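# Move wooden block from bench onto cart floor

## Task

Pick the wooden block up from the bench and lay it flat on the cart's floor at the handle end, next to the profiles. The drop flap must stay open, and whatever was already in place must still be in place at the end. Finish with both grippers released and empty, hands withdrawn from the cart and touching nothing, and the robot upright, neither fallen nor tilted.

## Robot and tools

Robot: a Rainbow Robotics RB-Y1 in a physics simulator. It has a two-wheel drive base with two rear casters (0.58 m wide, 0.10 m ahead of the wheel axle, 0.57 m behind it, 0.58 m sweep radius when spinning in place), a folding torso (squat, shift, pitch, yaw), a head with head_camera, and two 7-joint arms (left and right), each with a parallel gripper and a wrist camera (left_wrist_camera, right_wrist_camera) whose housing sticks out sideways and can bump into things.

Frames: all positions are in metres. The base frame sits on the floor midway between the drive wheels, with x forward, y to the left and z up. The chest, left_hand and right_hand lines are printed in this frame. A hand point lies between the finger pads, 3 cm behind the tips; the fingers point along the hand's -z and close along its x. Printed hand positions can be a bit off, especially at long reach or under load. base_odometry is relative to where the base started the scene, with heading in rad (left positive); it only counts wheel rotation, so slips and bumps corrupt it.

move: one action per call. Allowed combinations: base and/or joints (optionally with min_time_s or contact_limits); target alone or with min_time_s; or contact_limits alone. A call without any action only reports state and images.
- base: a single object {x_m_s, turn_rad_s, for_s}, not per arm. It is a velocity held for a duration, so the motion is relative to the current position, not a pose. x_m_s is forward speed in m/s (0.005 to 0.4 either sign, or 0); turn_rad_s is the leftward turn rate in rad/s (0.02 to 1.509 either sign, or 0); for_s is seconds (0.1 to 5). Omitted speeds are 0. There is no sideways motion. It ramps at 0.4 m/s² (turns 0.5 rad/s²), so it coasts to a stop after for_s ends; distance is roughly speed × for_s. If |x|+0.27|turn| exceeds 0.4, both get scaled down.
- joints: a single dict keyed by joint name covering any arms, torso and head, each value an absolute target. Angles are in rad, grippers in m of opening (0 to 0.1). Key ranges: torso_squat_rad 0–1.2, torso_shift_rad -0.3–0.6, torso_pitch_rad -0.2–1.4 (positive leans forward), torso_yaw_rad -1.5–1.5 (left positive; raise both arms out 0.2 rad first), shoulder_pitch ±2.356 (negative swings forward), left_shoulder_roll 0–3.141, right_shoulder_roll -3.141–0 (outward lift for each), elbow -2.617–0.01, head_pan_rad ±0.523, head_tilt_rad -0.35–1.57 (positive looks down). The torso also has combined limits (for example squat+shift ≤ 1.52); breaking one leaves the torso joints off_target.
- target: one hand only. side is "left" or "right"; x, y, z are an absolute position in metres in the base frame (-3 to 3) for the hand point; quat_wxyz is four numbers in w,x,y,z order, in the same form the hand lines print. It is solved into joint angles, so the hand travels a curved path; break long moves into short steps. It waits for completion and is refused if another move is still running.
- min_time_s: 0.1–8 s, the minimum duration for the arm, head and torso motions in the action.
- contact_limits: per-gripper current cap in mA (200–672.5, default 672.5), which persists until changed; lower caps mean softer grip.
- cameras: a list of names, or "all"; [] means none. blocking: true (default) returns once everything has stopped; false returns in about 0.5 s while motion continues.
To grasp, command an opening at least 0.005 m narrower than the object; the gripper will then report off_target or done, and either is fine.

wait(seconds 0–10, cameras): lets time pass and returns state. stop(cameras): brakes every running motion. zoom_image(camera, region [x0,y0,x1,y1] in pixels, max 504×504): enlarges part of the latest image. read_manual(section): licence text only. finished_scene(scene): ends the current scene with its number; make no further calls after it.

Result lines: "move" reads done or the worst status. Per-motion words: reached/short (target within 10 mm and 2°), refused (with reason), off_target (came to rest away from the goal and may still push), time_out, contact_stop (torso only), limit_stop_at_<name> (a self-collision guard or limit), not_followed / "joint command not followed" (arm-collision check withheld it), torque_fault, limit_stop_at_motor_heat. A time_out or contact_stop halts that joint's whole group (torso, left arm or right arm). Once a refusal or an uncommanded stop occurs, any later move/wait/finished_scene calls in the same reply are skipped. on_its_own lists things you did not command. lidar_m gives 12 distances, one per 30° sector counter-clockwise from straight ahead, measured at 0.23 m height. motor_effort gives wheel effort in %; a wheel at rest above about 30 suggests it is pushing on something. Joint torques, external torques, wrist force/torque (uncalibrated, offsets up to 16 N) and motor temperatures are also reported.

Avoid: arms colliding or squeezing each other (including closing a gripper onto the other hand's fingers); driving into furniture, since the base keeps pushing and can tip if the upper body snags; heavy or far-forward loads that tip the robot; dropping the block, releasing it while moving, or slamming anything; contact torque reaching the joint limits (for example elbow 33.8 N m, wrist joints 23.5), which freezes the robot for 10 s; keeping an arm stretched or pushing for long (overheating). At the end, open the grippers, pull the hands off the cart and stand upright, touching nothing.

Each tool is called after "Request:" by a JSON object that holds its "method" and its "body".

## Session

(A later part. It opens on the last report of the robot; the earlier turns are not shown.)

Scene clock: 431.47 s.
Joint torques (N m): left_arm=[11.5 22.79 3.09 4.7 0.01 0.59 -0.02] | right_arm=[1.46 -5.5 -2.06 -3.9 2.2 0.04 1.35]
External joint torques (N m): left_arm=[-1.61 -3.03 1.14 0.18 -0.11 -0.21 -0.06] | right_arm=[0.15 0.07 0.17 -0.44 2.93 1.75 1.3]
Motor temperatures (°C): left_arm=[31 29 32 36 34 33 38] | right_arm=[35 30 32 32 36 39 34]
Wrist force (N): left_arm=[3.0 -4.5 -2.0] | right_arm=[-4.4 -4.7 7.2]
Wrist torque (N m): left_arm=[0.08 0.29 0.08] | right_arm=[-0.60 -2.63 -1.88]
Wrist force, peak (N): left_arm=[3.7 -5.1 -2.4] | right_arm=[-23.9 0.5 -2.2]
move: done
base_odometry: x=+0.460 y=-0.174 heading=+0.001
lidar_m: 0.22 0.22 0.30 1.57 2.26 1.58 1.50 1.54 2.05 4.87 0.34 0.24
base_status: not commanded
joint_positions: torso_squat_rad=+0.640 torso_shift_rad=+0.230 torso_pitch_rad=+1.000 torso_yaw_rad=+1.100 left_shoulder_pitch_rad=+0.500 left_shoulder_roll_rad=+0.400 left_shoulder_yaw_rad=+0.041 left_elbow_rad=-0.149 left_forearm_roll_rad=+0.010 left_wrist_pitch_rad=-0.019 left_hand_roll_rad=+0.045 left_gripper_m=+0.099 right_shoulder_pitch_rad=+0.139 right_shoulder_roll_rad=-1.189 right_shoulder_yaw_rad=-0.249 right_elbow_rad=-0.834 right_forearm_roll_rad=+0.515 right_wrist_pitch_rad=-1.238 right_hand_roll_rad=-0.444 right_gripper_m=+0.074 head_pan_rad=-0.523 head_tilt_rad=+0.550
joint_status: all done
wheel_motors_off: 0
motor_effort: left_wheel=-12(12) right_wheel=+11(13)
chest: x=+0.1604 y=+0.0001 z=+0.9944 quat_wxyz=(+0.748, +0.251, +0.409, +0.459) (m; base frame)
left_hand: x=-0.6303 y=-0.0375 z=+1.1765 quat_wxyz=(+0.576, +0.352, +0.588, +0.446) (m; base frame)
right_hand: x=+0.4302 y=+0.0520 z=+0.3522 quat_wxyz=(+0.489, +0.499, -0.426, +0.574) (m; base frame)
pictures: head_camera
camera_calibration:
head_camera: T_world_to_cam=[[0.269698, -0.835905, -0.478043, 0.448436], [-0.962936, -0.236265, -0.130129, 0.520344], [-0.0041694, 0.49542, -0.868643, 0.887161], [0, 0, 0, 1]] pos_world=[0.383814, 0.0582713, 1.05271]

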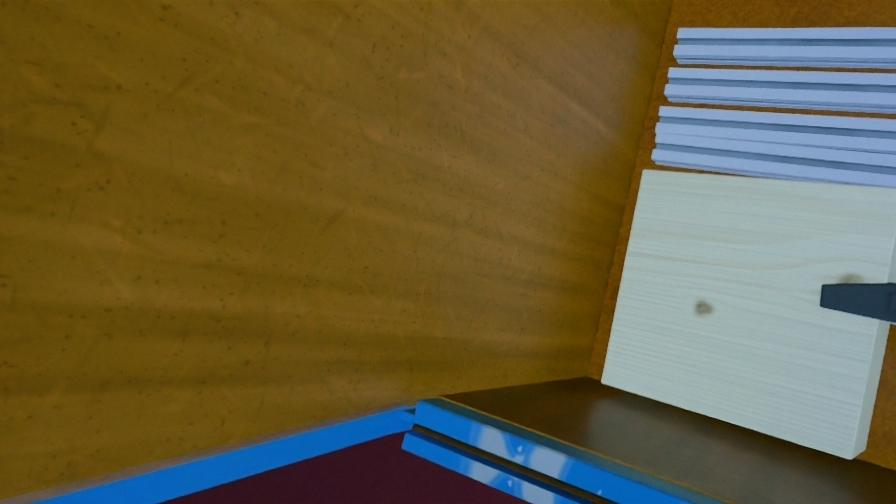

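Request:
{"method": "move", "body": {"joints": {"right_gripper_m":0.079}, "cameras": []}}

Request:
{"method": "move", "body": {"joints": {"right_gripper_m":0.088}, "cameras": []}}

Request:
{"method": "move", "body": {"joints": {"right_gripper_m":0.1}, "cameras": ["head_camera","right_wrist_camera"]}}

Scene clock: 434.83 s.
Joint torques (N m): left_arm=[11.65 22.96 2.88 4.64 0.11 0.6 -0.03] | right_arm=[0.64 -5.69 -2.05 -5.18 -1.18 -3.33 0.35]
External joint torques (N m): left_arm=[-1.46 -2.87 0.93 0.11 -0.02 -0.2 -0.06] | right_arm=[-0.68 -0.12 0.18 -1.72 -0.45 -1.62 0.29]
Motor temperatures (°C): left_arm=[31 29 32 36 34 33 38] | right_arm=[35 30 32 32 36 38 34]
Wrist force (N): left_arm=[3.0 -5.0 -1.6] | right_arm=[-14.5 0.6 -0.4]
Wrist torque (N m): left_arm=[0.17 0.26 0.07] | right_arm=[-0.19 -0.41 -0.22]
Wrist force, peak (N): left_arm=[3.6 -5.2 -2.7] | right_arm=[-15.2 1.7 0.8]
move: done
base_odometry: x=+0.460 y=-0.174 heading=+0.001
lidar_m: 0.21 0.23 0.31 1.56 2.25 1.59 1.48 1.55 2.04 4.88 0.34 0.24
base_status: not commanded
joint_positions: torso_squat_rad=+0.640 torso_shift_rad=+0.230 torso_pitch_rad=+1.000 torso_yaw_rad=+1.100 left_shoulder_pitch_rad=+0.500 left_shoulder_roll_rad=+0.400 left_shoulder_yaw_rad=+0.041 left_elbow_rad=-0.149 left_forearm_roll_rad=+0.010 left_wrist_pitch_rad=-0.019 left_hand_roll_rad=+0.045 left_gripper_m=+0.099 right_shoulder_pitch_rad=+0.139 right_shoulder_roll_rad=-1.189 right_shoulder_yaw_rad=-0.249 right_elbow_rad=-0.834 right_forearm_roll_rad=+0.516 right_wrist_pitch_rad=-1.238 right_hand_roll_rad=-0.444 right_gripper_m=+0.079 head_pan_rad=-0.523 head_tilt_rad=+0.550
joint_status: all done
wheel_motors_off: 0
motor_effort: left_wheel=-12(12) right_wheel=+10(13)
chest: x=+0.1605 y=+0.0001 z=+0.9943 quat_wxyz=(+0.748, +0.251, +0.409, +0.459) (m; base frame)
left_hand: x=-0.6301 y=-0.0375 z=+1.1767 quat_wxyz=(+0.576, +0.352, +0.588, +0.446) (m; base frame)
right_hand: x=+0.4300 y=+0.0518 z=+0.3516 quat_wxyz=(+0.490, +0.499, -0.425, +0.575) (m; base frame)
pictures: none
No camera images: "cameras" was empty.

Scene clock: 435.40 s.
Joint torques (N m): left_arm=[11.59 22.7 2.87 4.76 0.01 0.59 0.19] | right_arm=[0.92 -5.7 -2.04 -5.2 -1.31 -3.44 0.4]
External joint torques (N m): left_arm=[-1.52 -3.12 0.92 0.24 -0.12 -0.21 0.16] | right_arm=[-0.39 -0.13 0.19 -1.74 -0.58 -1.74 0.35]
Motor temperatures (°C): left_arm=[31 29 32 36 34 33 38] | right_arm=[35 30 32 32 36 38 34]
Wrist force (N): left_arm=[3.0 -4.4 -1.6] | right_arm=[-14.1 1.4 -2.6]
Wrist torque (N m): left_arm=[0.12 0.29 0.07] | right_arm=[-0.15 -0.51 -0.23]
Wrist force, peak (N): left_arm=[2.8 -5.2 -2.6] | right_arm=[-14.6 2.2 -2.8]
move: done
base_odometry: x=+0.460 y=-0.174 heading=+0.001
lidar_m: 0.21 0.22 0.30 1.56 2.26 1.57 1.49 1.55 2.05 4.88 0.34 0.24
base_status: not commanded
joint_positions: torso_squat_rad=+0.640 torso_shift_rad=+0.230 torso_pitch_rad=+1.000 torso_yaw_rad=+1.100 left_shoulder_pitch_rad=+0.500 left_shoulder_roll_rad=+0.400 left_shoulder_yaw_rad=+0.041 left_elbow_rad=-0.149 left_forearm_roll_rad=+0.010 left_wrist_pitch_rad=-0.019 left_hand_roll_rad=+0.045 left_gripper_m=+0.099 right_shoulder_pitch_rad=+0.139 right_shoulder_roll_rad=-1.189 right_shoulder_yaw_rad=-0.249 right_elbow_rad=-0.834 right_forearm_roll_rad=+0.516 right_wrist_pitch_rad=-1.238 right_hand_roll_rad=-0.444 right_gripper_m=+0.088 head_pan_rad=-0.523 head_tilt_rad=+0.550
joint_status: all done
wheel_motors_off: 0
motor_effort: left_wheel=-11(12) right_wheel=+11(12)
chest: x=+0.1605 y=+0.0001 z=+0.9943 quat_wxyz=(+0.748, +0.251, +0.409, +0.459) (m; base frame)
left_hand: x=-0.6301 y=-0.0375 z=+1.1767 quat_wxyz=(+0.576, +0.352, +0.588, +0.446) (m; base frame)
right_hand: x=+0.4300 y=+0.0518 z=+0.3516 quat_wxyz=(+0.490, +0.499, -0.425, +0.575) (m; base frame)
pictures: none
No camera images: "cameras" was empty.

Scene clock: 435.97 s.
Joint torques (N m): left_arm=[11.71 23.01 2.97 4.72 0.15 0.65 0.04] | right_arm=[1.07 -5.64 -2.07 -5.31 -1.41 -3.24 0.33]
External joint torques (N m): left_arm=[-1.4 -2.82 1.02 0.19 0.02 -0.15 0.01] | right_arm=[-0.24 -0.07 0.17 -1.86 -0.68 -1.53 0.28]
Motor temperatures (°C): left_arm=[31 29 32 36 34 33 38] | right_arm=[35 30 32 32 36 38 34]
Wrist force (N): left_arm=[3.8 -5.3 -2.1] | right_arm=[-13.7 2.0 -3.4]
Wrist torque (N m): left_arm=[0.17 0.36 0.06] | right_arm=[-0.23 -0.58 -0.24]
Wrist force, peak (N): left_arm=[3.8 -5.3 -2.1] | right_arm=[-14.6 1.9 -4.0]
move: done
base_odometry: x=+0.460 y=-0.174 heading=+0.001
lidar_m: 0.21 0.23 0.30 1.56 2.24 1.58 1.48 1.54 2.04 4.87 0.33 0.23
base_status: not commanded
joint_positions: torso_squat_rad=+0.640 torso_shift_rad=+0.230 torso_pitch_rad=+1.000 torso_yaw_rad=+1.100 left_shoulder_pitch_rad=+0.500 left_shoulder_roll_rad=+0.400 left_shoulder_yaw_rad=+0.041 left_elbow_rad=-0.149 left_forearm_roll_rad=+0.010 left_wrist_pitch_rad=-0.019 left_hand_roll_rad=+0.045 left_gripper_m=+0.099 right_shoulder_pitch_rad=+0.139 right_shoulder_roll_rad=-1.189 right_shoulder_yaw_rad=-0.249 right_elbow_rad=-0.834 right_forearm_roll_rad=+0.516 right_wrist_pitch_rad=-1.238 right_hand_roll_rad=-0.444 right_gripper_m=+0.099 head_pan_rad=-0.523 head_tilt_rad=+0.550
joint_status: all done
wheel_motors_off: 0
motor_effort: left_wheel=-12(12) right_wheel=+12(12)
chest: x=+0.1605 y=+0.0001 z=+0.9943 quat_wxyz=(+0.748, +0.251, +0.409, +0.459) (m; base frame)
left_hand: x=-0.6301 y=-0.0375 z=+1.1767 quat_wxyz=(+0.576, +0.352, +0.588, +0.446) (m; base frame)
right_hand: x=+0.4299 y=+0.0519 z=+0.3516 quat_wxyz=(+0.490, +0.499, -0.425, +0.575) (m; base frame)
pictures: head_camera, right_wrist_camera
camera_calibration:
head_camera: T_world_to_cam=[[0.269533, -0.835907, -0.478133, 0.448445], [-0.962981, -0.236266, -0.129794, 0.520175], [-0.00447132, 0.495417, -0.868644, 0.887105], [0, 0, 0, 1]] pos_world=[0.384015, 0.0582713, 1.05251]
right_wrist_camera: T_world_to_cam=[[0.0468872, -0.108052, -0.993039, 0.333308], [-0.769627, -0.637639, 0.0330428, 0.379415], [-0.63677, 0.76272, -0.113057, 0.346196], [0, 0, 0, 1]] pos_world=[0.496827, 0.0138939, 0.357591]

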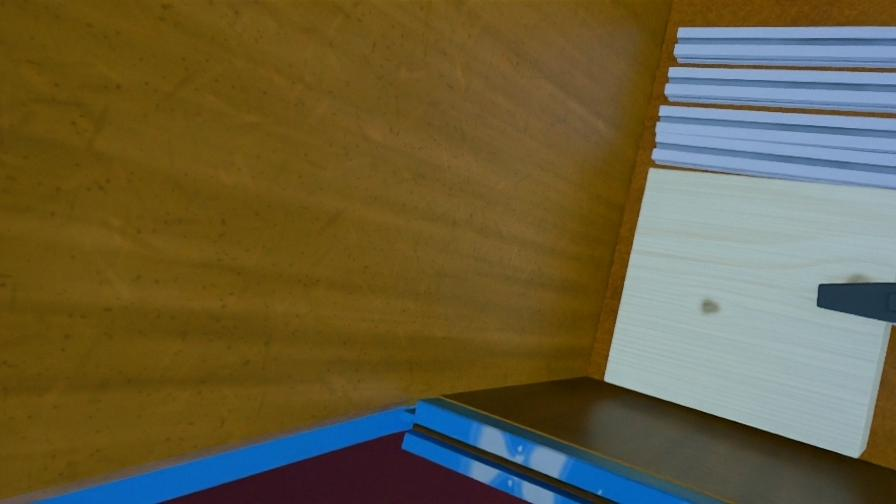

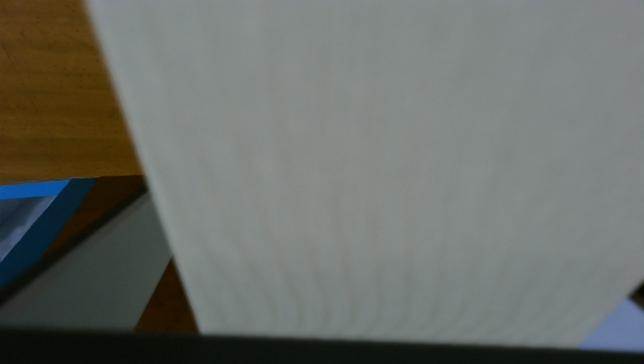

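Request:
{"method": "move", "body": {"joints": {"torso_squat_rad":0.665}, "min_time_s": 1, "cameras": []}}

Request:
{"method": "move", "body": {"target": {"side":"right","x":0.439,"y":-0.005,"z":0.345,"quat_wxyz":[0.4893,0.4995,-0.4252,0.5747]}, "min_time_s": 2, "cameras": ["head_camera","right_wrist_camera"]}}

Scene clock: 438.57 s.
Joint torques (N m): left_arm=[11.6 22.69 3 4.7 0.06 0.68 0.04] | right_arm=[1.21 -5.8 -1.91 -5.61 -0.97 -1.71 0.15]
External joint torques (N m): left_arm=[-1.51 -3.14 1.04 0.18 -0.07 -0.12 0] | right_arm=[-0.11 -0.23 0.33 -2.15 -0.24 -0.01 0.1]
Motor temperatures (°C): left_arm=[31 29 32 36 34 33 38] | right_arm=[35 30 32 32 36 38 34]
Wrist force (N): left_arm=[2.8 -4.3 -2.0] | right_arm=[-4.9 0.7 7.9]
Wrist torque (N m): left_arm=[0.10 0.25 0.06] | right_arm=[-0.22 -0.34 -0.27]
Wrist force, peak (N): left_arm=[3.7 -5.1 -2.3] | right_arm=[-15.1 0.8 2.8]
move: done
base_odometry: x=+0.460 y=-0.174 heading=+0.001
lidar_m: 0.21 0.22 0.30 1.56 2.25 1.57 1.49 1.55 2.04 4.86 0.34 0.24
base_status: not commanded
joint_positions: torso_squat_rad=+0.665 torso_shift_rad=+0.230 torso_pitch_rad=+1.000 torso_yaw_rad=+1.100 left_shoulder_pitch_rad=+0.500 left_shoulder_roll_rad=+0.400 left_shoulder_yaw_rad=+0.041 left_elbow_rad=-0.149 left_forearm_roll_rad=+0.010 left_wrist_pitch_rad=-0.019 left_hand_roll_rad=+0.045 left_gripper_m=+0.099 right_shoulder_pitch_rad=+0.139 right_shoulder_roll_rad=-1.189 right_shoulder_yaw_rad=-0.249 right_elbow_rad=-0.834 right_forearm_roll_rad=+0.516 right_wrist_pitch_rad=-1.238 right_hand_roll_rad=-0.444 right_gripper_m=+0.099 head_pan_rad=-0.523 head_tilt_rad=+0.550
joint_status: all done
wheel_motors_off: 0
motor_effort: left_wheel=-12(12) right_wheel=+13(13)
chest: x=+0.1580 y=+0.0001 z=+0.9840 quat_wxyz=(+0.748, +0.251, +0.409, +0.459) (m; base frame)
left_hand: x=-0.6327 y=-0.0375 z=+1.1662 quat_wxyz=(+0.576, +0.352, +0.588, +0.446) (m; base frame)
right_hand: x=+0.4276 y=+0.0518 z=+0.3415 quat_wxyz=(+0.489, +0.499, -0.425, +0.575) (m; base frame)
pictures: none
No camera images: "cameras" was empty.

Scene clock: 440.90 s.
Joint torques (N m): left_arm=[11.61 22.64 2.92 4.73 0.06 0.59 0.03] | right_arm=[4.82 -8.15 -5.74 -2.18 -1.94 -3.61 0.4]
External joint torques (N m): left_arm=[-1.5 -3.19 0.96 0.21 -0.07 -0.21 0] | right_arm=[2.21 -2.05 -3.44 -0.16 -1.22 -1.87 0.35]
Motor temperatures (°C): left_arm=[31 29 32 36 34 33 38] | right_arm=[35 30 32 31 36 38 34]
Wrist force (N): left_arm=[3.1 -4.4 -2.5] | right_arm=[-13.5 1.7 -3.5]
Wrist torque (N m): left_arm=[0.12 0.33 0.04] | right_arm=[-0.21 -0.37 -0.21]
Wrist force, peak (N): left_arm=[3.6 -5.2 -2.5] | right_arm=[-14.7 2.0 -4.6]
move: done
base_odometry: x=+0.460 y=-0.174 heading=+0.001
lidar_m: 0.22 0.23 0.29 1.56 2.25 1.57 1.48 1.54 2.03 4.88 0.33 0.24
base_status: not commanded
joint_positions: torso_squat_rad=+0.665 torso_shift_rad=+0.230 torso_pitch_rad=+1.000 torso_yaw_rad=+1.100 left_shoulder_pitch_rad=+0.500 left_shoulder_roll_rad=+0.400 left_shoulder_yaw_rad=+0.041 left_elbow_rad=-0.149 left_forearm_roll_rad=+0.010 left_wrist_pitch_rad=-0.019 left_hand_roll_rad=+0.045 left_gripper_m=+0.099 right_shoulder_pitch_rad=+0.200 right_shoulder_roll_rad=-1.233 right_shoulder_yaw_rad=-0.302 right_elbow_rad=-0.687 right_forearm_roll_rad=+0.473 right_wrist_pitch_rad=-1.408 right_hand_roll_rad=-0.399 right_gripper_m=+0.099 head_pan_rad=-0.523 head_tilt_rad=+0.550
joint_status: all done
wheel_motors_off: 0
motor_effort: left_wheel=-11(13) right_wheel=+10(13)
chest: x=+0.1581 y=+0.0001 z=+0.9839 quat_wxyz=(+0.748, +0.251, +0.409, +0.459) (m; base frame)
left_hand: x=-0.6325 y=-0.0375 z=+1.1664 quat_wxyz=(+0.576, +0.352, +0.588, +0.446) (m; base frame)
right_hand: x=+0.4385 y=-0.0046 z=+0.3448 quat_wxyz=(+0.491, +0.499, -0.424, +0.575) (m; base frame)
right_hand_status: reached (checked arc, planned for 2.0 s): 1 mm and 0.2 deg off.
pictures: head_camera, right_wrist_camera
camera_calibration:
head_camera: T_world_to_cam=[[0.269531, -0.835867, -0.478205, 0.444267], [-0.962981, -0.236253, -0.129814, 0.516452], [-0.00447014, 0.495492, -0.868601, 0.878098], [0, 0, 0, 1]] pos_world=[0.381515, 0.0582712, 1.04221]
right_wrist_camera: T_world_to_cam=[[0.0460231, -0.110281, -0.992834, 0.320411], [-0.770068, -0.636998, 0.0350589, 0.349689], [-0.6363, 0.762936, -0.11424, 0.394137], [0, 0, 0, 1]] pos_world=[0.505327, -0.0426148, 0.350882]

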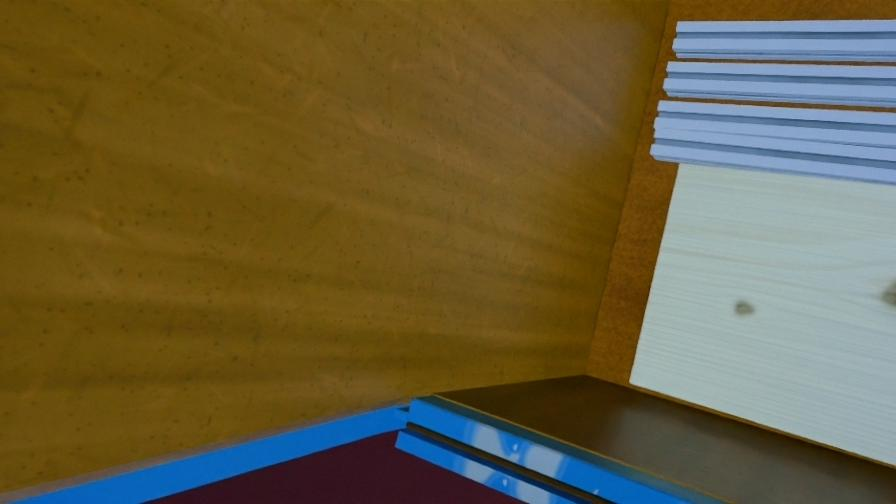

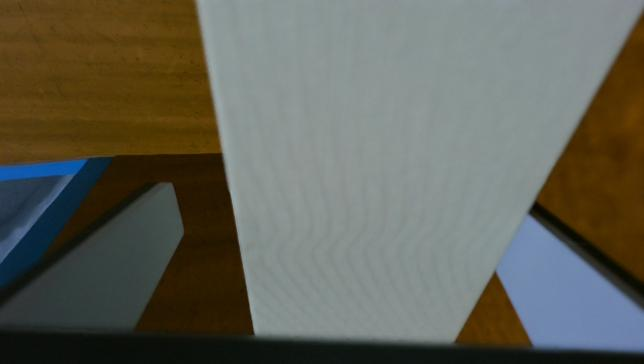

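Request:
{"method": "move", "body": {"target": {"side":"right","x":0.445,"y":-0.045,"z":0.342,"quat_wxyz":[0.4893,0.4995,-0.4252,0.5747]}, "min_time_s": 1.5, "cameras": ["head_camera","right_wrist_camera"]}}

Scene clock: 444.07 s.
Joint torques (N m): left_arm=[11.66 22.92 3 4.85 0.08 0.62 0.09] | right_arm=[0.65 -9.05 -1.44 0.63 -1.06 -3.79 0.36]
External joint torques (N m): left_arm=[-1.45 -2.91 1.04 0.33 -0.04 -0.19 0.06] | right_arm=[-2 -1.13 0.06 0.03 -0.58 -1.96 0.31]
Motor temperatures (°C): left_arm=[31 29 32 36 34 33 38] | right_arm=[35 30 32 31 36 38 34]
Wrist force (N): left_arm=[2.7 -4.5 -2.0] | right_arm=[-14.3 0.5 -2.8]
Wrist torque (N m): left_arm=[0.11 0.23 0.06] | right_arm=[-0.17 -0.15 -0.15]
Wrist force, peak (N): left_arm=[3.4 -5.8 -2.2] | right_arm=[-15.0 2.3 -4.7]
move: done
base_odometry: x=+0.460 y=-0.174 heading=+0.001
lidar_m: 0.22 0.22 0.30 1.56 2.25 1.58 1.49 1.54 2.05 4.89 0.35 0.24
base_status: not commanded
joint_positions: torso_squat_rad=+0.665 torso_shift_rad=+0.230 torso_pitch_rad=+1.000 torso_yaw_rad=+1.100 left_shoulder_pitch_rad=+0.500 left_shoulder_roll_rad=+0.400 left_shoulder_yaw_rad=+0.041 left_elbow_rad=-0.149 left_forearm_roll_rad=+0.010 left_wrist_pitch_rad=-0.019 left_hand_roll_rad=+0.045 left_gripper_m=+0.099 right_shoulder_pitch_rad=+0.112 right_shoulder_roll_rad=-1.365 right_shoulder_yaw_rad=+0.195 right_elbow_rad=-0.410 right_forearm_roll_rad=+0.029 right_wrist_pitch_rad=-1.570 right_hand_roll_rad=-0.239 right_gripper_m=+0.099 head_pan_rad=-0.523 head_tilt_rad=+0.550
joint_status: all done
wheel_motors_off: 0
motor_effort: left_wheel=-10(12) right_wheel=+12(12)
chest: x=+0.1581 y=+0.0001 z=+0.9839 quat_wxyz=(+0.748, +0.251, +0.409, +0.459) (m; base frame)
left_hand: x=-0.6325 y=-0.0376 z=+1.1663 quat_wxyz=(+0.576, +0.352, +0.588, +0.446) (m; base frame)
right_hand: x=+0.4447 y=-0.0450 z=+0.3422 quat_wxyz=(+0.495, +0.493, -0.422, +0.579) (m; base frame)
right_hand_status: reached (checked arc, as near as the solve gets, planned for 1.5 s): 0 mm and 1.2 deg off.
pictures: head_camera, right_wrist_camera
camera_calibration:
head_camera: T_world_to_cam=[[0.269531, -0.835867, -0.478205, 0.444267], [-0.962981, -0.236253, -0.129814, 0.516452], [-0.00447014, 0.495492, -0.868601, 0.878098], [0, 0, 0, 1]] pos_world=[0.381515, 0.0582712, 1.04221]
right_wrist_camera: T_world_to_cam=[[0.0493078, -0.126881, -0.990692, 0.310115], [-0.772432, -0.63366, 0.04271, 0.327431], [-0.633181, 0.763136, -0.129251, 0.432305], [0, 0, 0, 1]] pos_world=[0.511354, -0.0830801, 0.34912]

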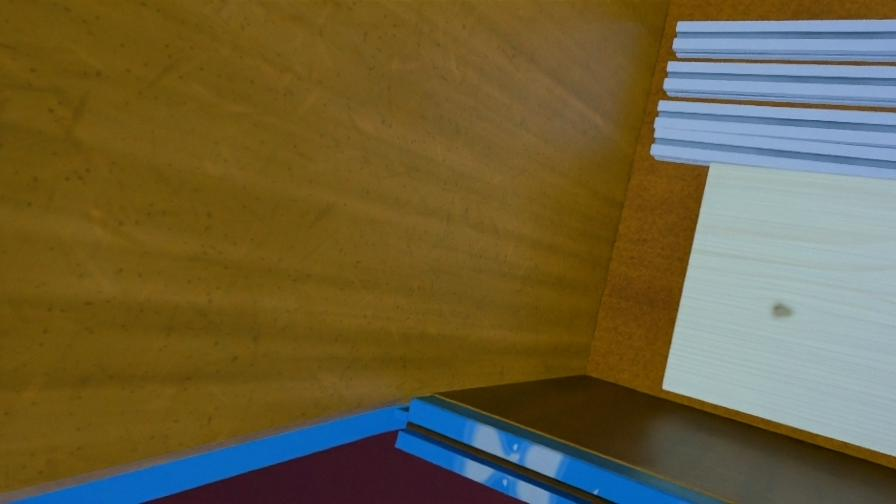

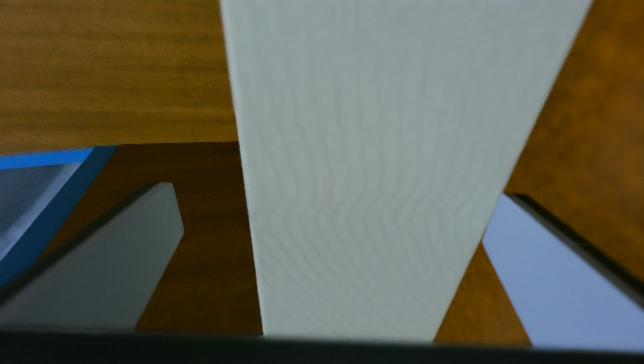

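Request:
{"method": "move", "body": {"base": {"turn_rad_s":-0.06,"for_s":2.0}, "cameras": ["head_camera","right_wrist_camera"]}}

Scene clock: 451.53 s.
Joint torques (N m): left_arm=[11.83 22.74 2.99 4.82 0.05 0.7 -0.01] | right_arm=[1.55 -8.66 -0.74 0.73 -1 -2.19 0.26]
External joint torques (N m): left_arm=[-1.28 -3.08 1.04 0.3 -0.08 -0.11 -0.04] | right_arm=[-1.09 -0.74 0.75 0.13 -0.51 -0.36 0.21]
Motor temperatures (°C): left_arm=[31 29 32 36 34 33 38] | right_arm=[35 30 32 31 36 38 34]
Wrist force (N): left_arm=[3.0 -4.9 -1.5] | right_arm=[-5.3 1.8 0.8]
Wrist torque (N m): left_arm=[0.16 0.28 0.06] | right_arm=[-0.26 -0.17 -0.11]
Wrist force, peak (N): left_arm=[3.8 -5.1 -2.4] | right_arm=[-14.9 0.9 -3.0]
move: done
base_odometry: x=+0.460 y=-0.174 heading=-0.118
lidar_m: 0.21 0.22 0.27 1.56 2.61 1.66 1.50 1.52 1.86 3.57 0.41 0.24
base_status: done (sent for 2 of 2 s)
joint_positions: torso_squat_rad=+0.665 torso_shift_rad=+0.230 torso_pitch_rad=+1.000 torso_yaw_rad=+1.100 left_shoulder_pitch_rad=+0.500 left_shoulder_roll_rad=+0.400 left_shoulder_yaw_rad=+0.041 left_elbow_rad=-0.149 left_forearm_roll_rad=+0.010 left_wrist_pitch_rad=-0.019 left_hand_roll_rad=+0.045 left_gripper_m=+0.099 right_shoulder_pitch_rad=+0.112 right_shoulder_roll_rad=-1.365 right_shoulder_yaw_rad=+0.195 right_elbow_rad=-0.410 right_forearm_roll_rad=+0.029 right_wrist_pitch_rad=-1.570 right_hand_roll_rad=-0.239 right_gripper_m=+0.099 head_pan_rad=-0.523 head_tilt_rad=+0.550
joint_status: not commanded
wheel_motors_off: 0
motor_effort: left_wheel=+4(21) right_wheel=-15(30)
chest: x=+0.1580 y=+0.0001 z=+0.9840 quat_wxyz=(+0.748, +0.251, +0.409, +0.459) (m; base frame)
left_hand: x=-0.6326 y=-0.0375 z=+1.1663 quat_wxyz=(+0.576, +0.352, +0.588, +0.446) (m; base frame)
right_hand: x=+0.4447 y=-0.0450 z=+0.3423 quat_wxyz=(+0.495, +0.493, -0.422, +0.578) (m; base frame)
pictures: head_camera, right_wrist_camera
camera_calibration:
head_camera: T_world_to_cam=[[0.269533, -0.835907, -0.478133, 0.444194], [-0.962981, -0.236266, -0.129794, 0.516431], [-0.00447132, 0.495417, -0.868644, 0.878147], [0, 0, 0, 1]] pos_world=[0.381515, 0.0582713, 1.04221]
right_wrist_camera: T_world_to_cam=[[0.0494303, -0.126404, -0.990747, 0.310212], [-0.772406, -0.633718, 0.0423157, 0.327548], [-0.633203, 0.763167, -0.12896, 0.432229], [0, 0, 0, 1]] pos_world=[0.511355, -0.0830783, 0.349222]

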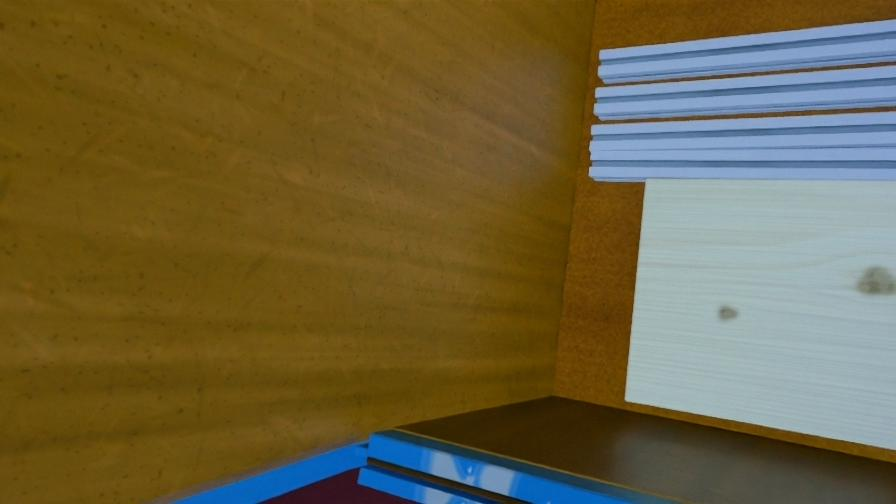

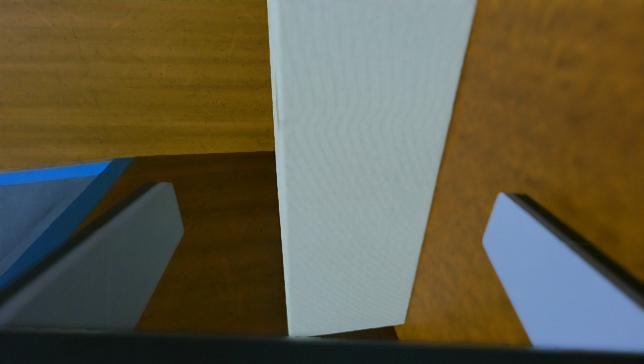

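Request:
{"method": "move", "body": {"base": {"turn_rad_s":-0.05,"for_s":1.2}, "cameras": []}}

Request:
{"method": "move", "body": {"joints": {"torso_squat_rad":0.3,"torso_shift_rad":0.2}, "min_time_s": 3, "cameras": ["head_camera"]}}

Request:
{"method": "move", "body": {"target": {"side":"right","x":0.46,"y":-0.05,"z":0.62,"quat_wxyz":[0.4893,0.4995,-0.4252,0.5747]}, "min_time_s": 2, "cameras": ["head_camera"]}}

Request:
{"method": "move", "body": {"target": {"side":"right","x":0.47,"y":-0.12,"z":0.78,"quat_wxyz":[0.4893,0.4995,-0.4252,0.5747]}, "min_time_s": 2, "cameras": ["head_camera"]}}

Scene clock: 456.27 s.
Joint torques (N m): left_arm=[11.58 22.9 2.64 4.65 0.05 0.48 0.01] | right_arm=[1.46 -8.16 -0.88 0.76 -0.93 -2.15 0.31]
External joint torques (N m): left_arm=[-1.53 -2.92 0.69 0.13 -0.08 -0.32 -0.02] | right_arm=[-1.18 -0.24 0.61 0.15 -0.44 -0.32 0.26]
Motor temperatures (°C): left_arm=[31 29 32 36 34 33 38] | right_arm=[35 30 32 31 36 38 34]
Wrist force (N): left_arm=[2.5 -4.6 -2.0] | right_arm=[-5.5 1.9 0.7]
Wrist torque (N m): left_arm=[0.09 0.24 0.07] | right_arm=[-0.25 -0.20 -0.12]
Wrist force, peak (N): left_arm=[3.4 -5.6 -2.2] | right_arm=[-6.4 1.5 1.0]
move: done
base_odometry: x=+0.460 y=-0.174 heading=-0.177
lidar_m: 0.22 0.22 0.27 1.56 2.87 1.71 1.50 1.51 1.77 3.20 0.44 0.25
base_status: done (sent for 1.2 of 1.2 s)
joint_positions: torso_squat_rad=+0.665 torso_shift_rad=+0.230 torso_pitch_rad=+1.000 torso_yaw_rad=+1.100 left_shoulder_pitch_rad=+0.500 left_shoulder_roll_rad=+0.400 left_shoulder_yaw_rad=+0.041 left_elbow_rad=-0.149 left_forearm_roll_rad=+0.010 left_wrist_pitch_rad=-0.019 left_hand_roll_rad=+0.045 left_gripper_m=+0.099 right_shoulder_pitch_rad=+0.112 right_shoulder_roll_rad=-1.365 right_shoulder_yaw_rad=+0.195 right_elbow_rad=-0.410 right_forearm_roll_rad=+0.029 right_wrist_pitch_rad=-1.570 right_hand_roll_rad=-0.239 right_gripper_m=+0.099 head_pan_rad=-0.523 head_tilt_rad=+0.550
joint_status: not commanded
wheel_motors_off: 0
motor_effort: left_wheel=+5(23) right_wheel=-16(37)
chest: x=+0.1580 y=+0.0001 z=+0.9840 quat_wxyz=(+0.748, +0.251, +0.409, +0.459) (m; base frame)
left_hand: x=-0.6326 y=-0.0375 z=+1.1663 quat_wxyz=(+0.576, +0.352, +0.588, +0.446) (m; base frame)
right_hand: x=+0.4448 y=-0.0449 z=+0.3424 quat_wxyz=(+0.495, +0.493, -0.422, +0.578) (m; base frame)
pictures: none
No camera images: "cameras" was empty.

Scene clock: 459.57 s.
Joint torques (N m): left_arm=[11.18 22.39 3.01 4.65 0.05 0.61 0.01] | right_arm=[1.43 -8.5 -1.09 0.73 -0.88 -2.11 0.39]
External joint torques (N m): left_arm=[-1.93 -3.43 1.06 0.13 -0.07 -0.19 -0.02] | right_arm=[-1.21 -0.57 0.41 0.12 -0.39 -0.28 0.34]
Motor temperatures (°C): left_arm=[31 30 32 36 34 33 38] | right_arm=[34 30 32 31 36 38 34]
Wrist force (N): left_arm=[2.7 -4.0 -1.9] | right_arm=[-5.5 1.6 0.3]
Wrist torque (N m): left_arm=[0.05 0.26 0.08] | right_arm=[-0.26 -0.21 -0.10]
Wrist force, peak (N): left_arm=[3.6 -5.6 -2.3] | right_arm=[-6.4 1.6 0.7]
move: done
base_odometry: x=+0.460 y=-0.174 heading=-0.177
lidar_m: 0.21 0.22 0.26 1.56 2.85 1.71 1.50 1.51 1.79 3.20 0.45 0.26
base_status: not commanded
joint_positions: torso_squat_rad=+0.300 torso_shift_rad=+0.200 torso_pitch_rad=+1.000 torso_yaw_rad=+1.100 left_shoulder_pitch_rad=+0.500 left_shoulder_roll_rad=+0.400 left_shoulder_yaw_rad=+0.041 left_elbow_rad=-0.149 left_forearm_roll_rad=+0.010 left_wrist_pitch_rad=-0.019 left_hand_roll_rad=+0.045 left_gripper_m=+0.099 right_shoulder_pitch_rad=+0.112 right_shoulder_roll_rad=-1.365 right_shoulder_yaw_rad=+0.195 right_elbow_rad=-0.410 right_forearm_roll_rad=+0.029 right_wrist_pitch_rad=-1.570 right_hand_roll_rad=-0.239 right_gripper_m=+0.099 head_pan_rad=-0.523 head_tilt_rad=+0.550
joint_status: all done
wheel_motors_off: 0
motor_effort: left_wheel=+6(6) right_wheel=-17(19)
chest: x=+0.1653 y=+0.0001 z=+1.1030 quat_wxyz=(+0.748, +0.251, +0.409, +0.459) (m; base frame)
left_hand: x=-0.6253 y=-0.0375 z=+1.2854 quat_wxyz=(+0.576, +0.352, +0.588, +0.446) (m; base frame)
right_hand: x=+0.4521 y=-0.0449 z=+0.4614 quat_wxyz=(+0.495, +0.493, -0.422, +0.578) (m; base frame)
pictures: head_camera
camera_calibration:
head_camera: T_world_to_cam=[[0.269533, -0.835907, -0.478133, 0.499172], [-0.962981, -0.236266, -0.129794, 0.538919], [-0.00447132, 0.495417, -0.868644, 0.981635], [0, 0, 0, 1]] pos_world=[0.388815, 0.0582713, 1.16131]

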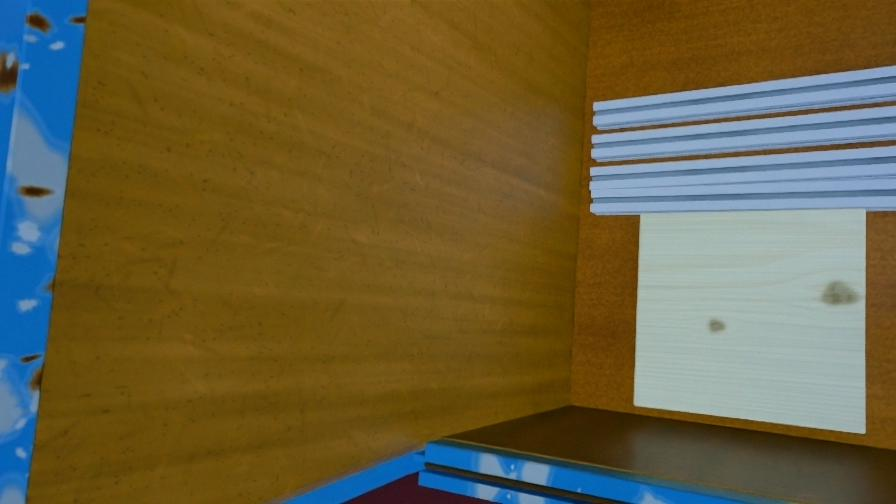

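Scene clock: 461.90 s.
Joint torques (N m): left_arm=[11.79 22.82 2.89 4.63 0.05 0.59 0.01] | right_arm=[5.54 11.57 -3.78 -3.04 -0.29 -1.99 0.12]
External joint torques (N m): left_arm=[-1.32 -3.01 0.94 0.11 -0.07 -0.21 -0.02] | right_arm=[0.89 2.71 -0.75 -0.32 -0.13 -0.12 0.08]
Motor temperatures (°C): left_arm=[31 30 32 36 34 33 38] | right_arm=[34 30 32 31 36 37 34]
Wrist force (N): left_arm=[2.9 -4.2 -2.4] | right_arm=[-5.7 1.7 0.7]
Wrist torque (N m): left_arm=[0.08 0.26 0.08] | right_arm=[-0.27 -0.23 -0.09]
Wrist force, peak (N): left_arm=[3.3 -5.4 -2.1] | right_arm=[-6.5 1.7 1.0]
move: done
base_odometry: x=+0.460 y=-0.174 heading=-0.177
lidar_m: 0.22 0.22 0.27 1.57 2.86 1.71 1.50 1.51 1.79 3.19 0.45 0.26
base_status: not commanded
joint_positions: torso_squat_rad=+0.300 torso_shift_rad=+0.200 torso_pitch_rad=+1.000 torso_yaw_rad=+1.100 left_shoulder_pitch_rad=+0.500 left_shoulder_roll_rad=+0.400 left_shoulder_yaw_rad=+0.041 left_elbow_rad=-0.149 left_forearm_roll_rad=+0.010 left_wrist_pitch_rad=-0.019 left_hand_roll_rad=+0.045 left_gripper_m=+0.099 right_shoulder_pitch_rad=+1.571 right_shoulder_roll_rad=-1.275 right_shoulder_yaw_rad=-0.895 right_elbow_rad=-1.653 right_forearm_roll_rad=-0.255 right_wrist_pitch_rad=-1.118 right_hand_roll_rad=-0.138 right_gripper_m=+0.099 head_pan_rad=-0.523 head_tilt_rad=+0.550
joint_status: all done
wheel_motors_off: 0
motor_effort: left_wheel=+6(6) right_wheel=-18(19)
chest: x=+0.1653 y=+0.0001 z=+1.1030 quat_wxyz=(+0.748, +0.251, +0.409, +0.459) (m; base frame)
left_hand: x=-0.6253 y=-0.0375 z=+1.2853 quat_wxyz=(+0.576, +0.352, +0.588, +0.446) (m; base frame)
right_hand: x=+0.4601 y=-0.0501 z=+0.6202 quat_wxyz=(+0.487, +0.501, -0.426, +0.574) (m; base frame)
right_hand_status: reached (checked arc, planned for 2.0 s): 0 mm and 0.3 deg off.
pictures: head_camera
camera_calibration:
head_camera: T_world_to_cam=[[0.269606, -0.835902, -0.478101, 0.499106], [-0.962961, -0.236281, -0.129914, 0.539052], [-0.00437047, 0.495418, -0.868644, 0.981595], [0, 0, 0, 1]] pos_world=[0.388815, 0.0582713, 1.16131]

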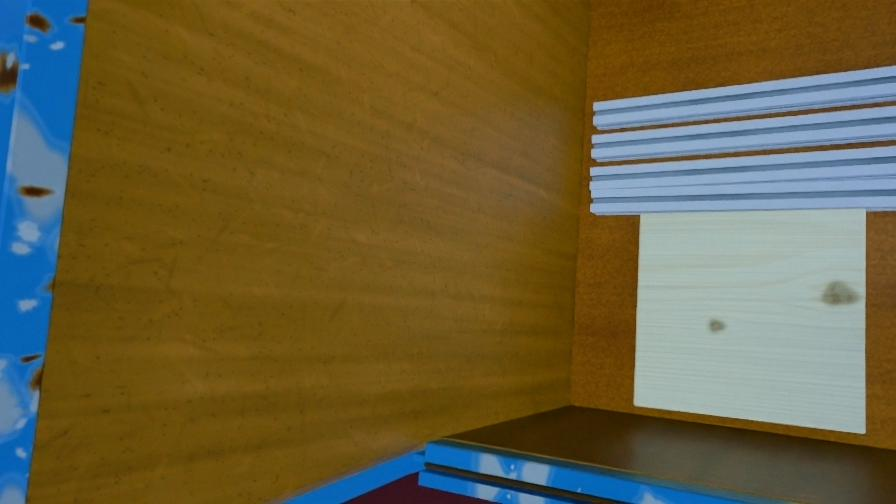

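Scene clock: 464.23 s.
Joint torques (N m): left_arm=[11.6 22.73 2.87 4.73 0.04 0.65 -0.01] | right_arm=[8.65 16.3 -5.55 -1.11 -0.52 -1.93 -0.18]
External joint torques (N m): left_arm=[-1.51 -3.09 0.92 0.21 -0.08 -0.15 -0.04] | right_arm=[1.52 2.88 -2.04 -0.44 0.01 -0.13 -0.23]
Motor temperatures (°C): left_arm=[31 30 32 36 34 33 38] | right_arm=[34 30 32 31 36 37 34]
Wrist force (N): left_arm=[3.4 -4.6 -1.5] | right_arm=[-5.9 1.8 0.5]
Wrist torque (N m): left_arm=[0.08 0.31 0.03] | right_arm=[-0.31 -0.24 -0.13]
Wrist force, peak (N): left_arm=[3.1 -5.1 -2.5] | right_arm=[-6.6 1.4 0.5]
move: done
base_odometry: x=+0.460 y=-0.174 heading=-0.177
lidar_m: 0.21 0.22 0.25 1.55 2.87 1.71 1.51 1.51 1.77 3.19 0.45 0.25
base_status: not commanded
joint_positions: torso_squat_rad=+0.300 torso_shift_rad=+0.200 torso_pitch_rad=+1.000 torso_yaw_rad=+1.100 left_shoulder_pitch_rad=+0.500 left_shoulder_roll_rad=+0.400 left_shoulder_yaw_rad=+0.041 left_elbow_rad=-0.149 left_forearm_roll_rad=+0.010 left_wrist_pitch_rad=-0.019 left_hand_roll_rad=+0.045 left_gripper_m=+0.099 right_shoulder_pitch_rad=+1.913 right_shoulder_roll_rad=-0.742 right_shoulder_yaw_rad=-1.215 right_elbow_rad=-1.990 right_forearm_roll_rad=-0.203 right_wrist_pitch_rad=-1.341 right_hand_roll_rad=-0.302 right_gripper_m=+0.099 head_pan_rad=-0.523 head_tilt_rad=+0.550
joint_status: all done
wheel_motors_off: 0
motor_effort: left_wheel=+5(6) right_wheel=-18(19)
chest: x=+0.1653 y=+0.0001 z=+1.1030 quat_wxyz=(+0.748, +0.251, +0.409, +0.459) (m; base frame)
left_hand: x=-0.6253 y=-0.0375 z=+1.2854 quat_wxyz=(+0.576, +0.352, +0.588, +0.446) (m; base frame)
right_hand: x=+0.4699 y=-0.1196 z=+0.7799 quat_wxyz=(+0.489, +0.499, -0.425, +0.575) (m; base frame)
right_hand_status: reached (checked arc, planned for 2.0 s): 0 mm and 0.0 deg off.
pictures: head_camera
camera_calibration:
head_camera: T_world_to_cam=[[0.269606, -0.835902, -0.478101, 0.499106], [-0.962961, -0.236281, -0.129914, 0.539052], [-0.00437047, 0.495418, -0.868644, 0.981595], [0, 0, 0, 1]] pos_world=[0.388815, 0.0582713, 1.16131]

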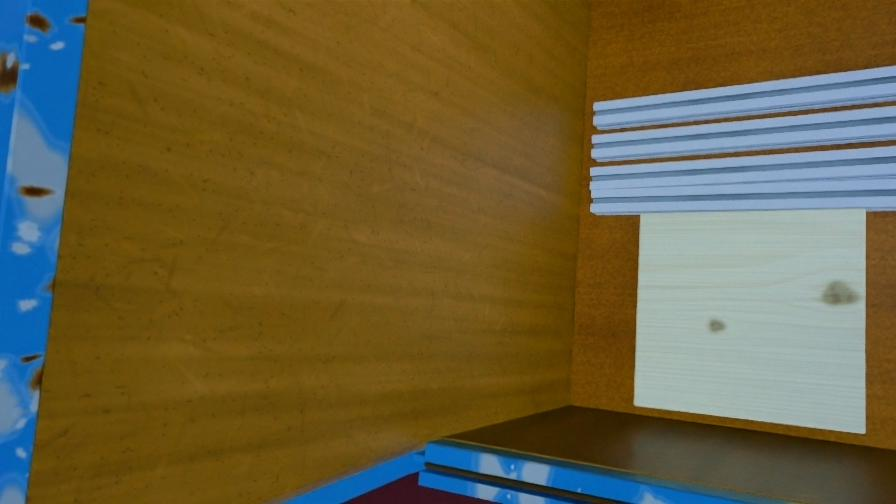

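Request:
{"method": "move", "body": {"base": {"x_m_s":-0.15,"for_s":2.8}, "cameras": ["head_camera"]}}

Request:
{"method": "move", "body": {"joints": {"torso_pitch_rad":0.3,"torso_yaw_rad":0.0,"head_pan_rad":0.0,"head_tilt_rad":0.6}, "cameras": ["head_camera"]}}

Scene clock: 469.57 s.
Joint torques (N m): left_arm=[11.31 22.75 3.13 4.84 0.05 0.55 0] | right_arm=[8.41 15.88 -5.08 -0.94 -0.55 -1.94 -0.24]
External joint torques (N m): left_arm=[-1.79 -3.08 1.17 0.32 -0.08 -0.25 -0.03] | right_arm=[1.28 2.47 -1.57 -0.28 -0.02 -0.14 -0.29]
Motor temperatures (°C): left_arm=[31 30 32 36 34 33 38] | right_arm=[34 31 32 31 36 37 34]
Wrist force (N): left_arm=[3.6 -4.7 -2.5] | right_arm=[-5.9 1.3 0.5]
Wrist torque (N m): left_arm=[0.14 0.37 0.07] | right_arm=[-0.27 -0.23 -0.10]
Wrist force, peak (N): left_arm=[4.2 -4.7 -2.3] | right_arm=[-6.5 1.4 0.8]
move: done
base_odometry: x=+0.047 y=-0.100 heading=-0.178
lidar_m: 0.62 0.62 1.09 3.10 2.09 1.23 1.10 1.10 1.28 2.31 2.84 0.73
base_status: done (sent for 2.8 of 2.8 s)
joint_positions: torso_squat_rad=+0.300 torso_shift_rad=+0.200 torso_pitch_rad=+1.000 torso_yaw_rad=+1.100 left_shoulder_pitch_rad=+0.500 left_shoulder_roll_rad=+0.400 left_shoulder_yaw_rad=+0.041 left_elbow_rad=-0.149 left_forearm_roll_rad=+0.010 left_wrist_pitch_rad=-0.019 left_hand_roll_rad=+0.045 left_gripper_m=+0.099 right_shoulder_pitch_rad=+1.913 right_shoulder_roll_rad=-0.741 right_shoulder_yaw_rad=-1.215 right_elbow_rad=-1.990 right_forearm_roll_rad=-0.203 right_wrist_pitch_rad=-1.341 right_hand_roll_rad=-0.302 right_gripper_m=+0.099 head_pan_rad=-0.523 head_tilt_rad=+0.550
joint_status: not commanded
wheel_motors_off: 0
motor_effort: left_wheel=-2(19) right_wheel=+4(43)
chest: x=+0.1653 y=+0.0001 z=+1.1031 quat_wxyz=(+0.748, +0.251, +0.409, +0.459) (m; base frame)
left_hand: x=-0.6254 y=-0.0375 z=+1.2853 quat_wxyz=(+0.576, +0.352, +0.588, +0.446) (m; base frame)
right_hand: x=+0.4699 y=-0.1196 z=+0.7799 quat_wxyz=(+0.489, +0.499, -0.425, +0.575) (m; base frame)
pictures: head_camera
camera_calibration:
head_camera: T_world_to_cam=[[0.269653, -0.83589, -0.478095, 0.499107], [-0.962948, -0.236321, -0.129938, 0.538981], [-0.0043699, 0.495419, -0.868643, 0.981594], [0, 0, 0, 1]] pos_world=[0.388715, 0.0582712, 1.16131]

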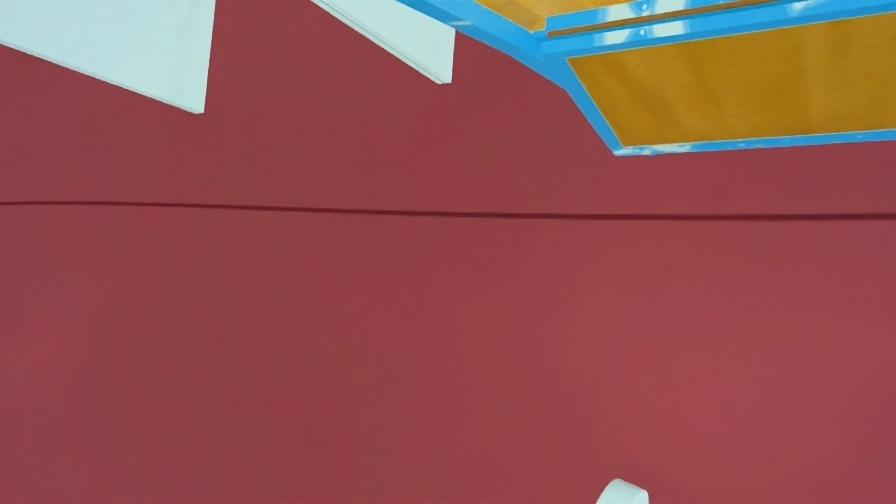

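Scene clock: 472.70 s.
Joint torques (N m): left_arm=[16.63 8.73 2.16 7.19 -0.03 0.71 0.09] | right_arm=[9.54 5.75 -7.4 4.74 -1.7 -0.76 -0.23]
External joint torques (N m): left_arm=[-2.06 -1.84 1.26 0.2 -0.08 -0.32 0.05] | right_arm=[1.01 0.96 -0.53 0.44 -0.09 -0.09 -0.26]
Motor temperatures (°C): left_arm=[31 29 32 36 34 33 38] | right_arm=[34 31 32 31 36 37 34]
Wrist force (N): left_arm=[4.8 -1.6 -5.4] | right_arm=[-2.9 5.9 -1.6]
Wrist torque (N m): left_arm=[-0.11 0.42 0.04] | right_arm=[-0.51 -0.03 -0.09]
Wrist force, peak (N): left_arm=[5.3 -1.2 -6.4] | right_arm=[-3.2 6.2 -1.2]
move: done
base_odometry: x=+0.047 y=-0.100 heading=-0.178
lidar_m: 0.62 0.62 1.08 3.08 2.08 1.25 1.09 1.09 1.30 2.32 2.84 0.72
base_status: not commanded
joint_positions: torso_squat_rad=+0.300 torso_shift_rad=+0.200 torso_pitch_rad=+0.300 torso_yaw_rad=+0.000 left_shoulder_pitch_rad=+0.500 left_shoulder_roll_rad=+0.400 left_shoulder_yaw_rad=+0.041 left_elbow_rad=-0.149 left_forearm_roll_rad=+0.010 left_wrist_pitch_rad=-0.019 left_hand_roll_rad=+0.045 left_gripper_m=+0.099 right_shoulder_pitch_rad=+1.913 right_shoulder_roll_rad=-0.741 right_shoulder_yaw_rad=-1.215 right_elbow_rad=-1.990 right_forearm_roll_rad=-0.203 right_wrist_pitch_rad=-1.341 right_hand_roll_rad=-0.302 right_gripper_m=+0.099 head_pan_rad=+0.000 head_tilt_rad=+0.600
joint_status: all done
wheel_motors_off: 0
motor_effort: left_wheel=-6(7) right_wheel=+8(11)
chest: x=-0.0037 y=+0.0001 z=+1.2315 quat_wxyz=(+0.989, +0.000, +0.149, +0.000) (m; base frame)
left_hand: x=-0.4548 y=+0.5003 z=+0.7776 quat_wxyz=(+0.930, +0.213, +0.297, +0.034) (m; base frame)
right_hand: x=+0.1076 y=-0.4432 z=+1.2828 quat_wxyz=(+0.665, -0.100, -0.510, +0.537) (m; base frame)
pictures: head_camera
camera_calibration:
head_camera: T_world_to_cam=[[-0.00766439, -0.999503, -0.030567, 0.0429944], [-0.746435, 0.0260594, -0.664948, 1.05028], [0.665415, 0.0177198, -0.746264, 0.951135], [0, 0, 0, 1]] pos_world=[0.151396, -0.00125058, 1.40949]

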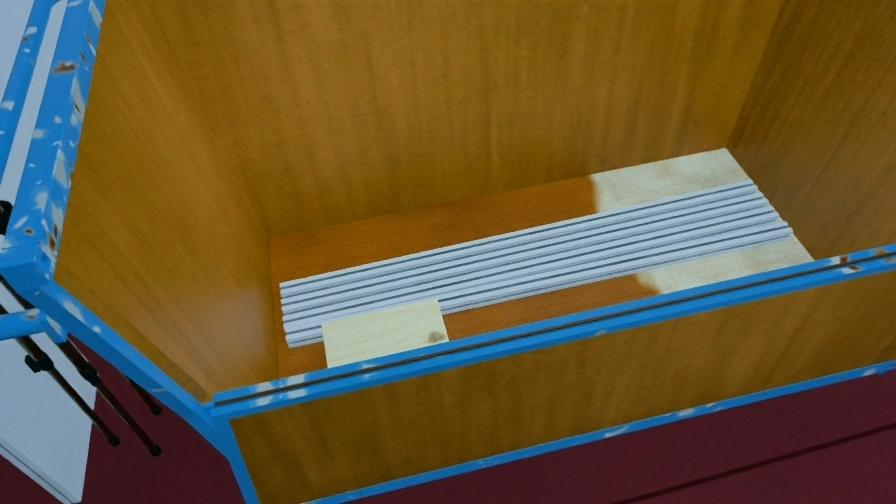

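Request:
{"method": "finished_scene", "body": {"scene": 1}}

The scene is finished: the task was done.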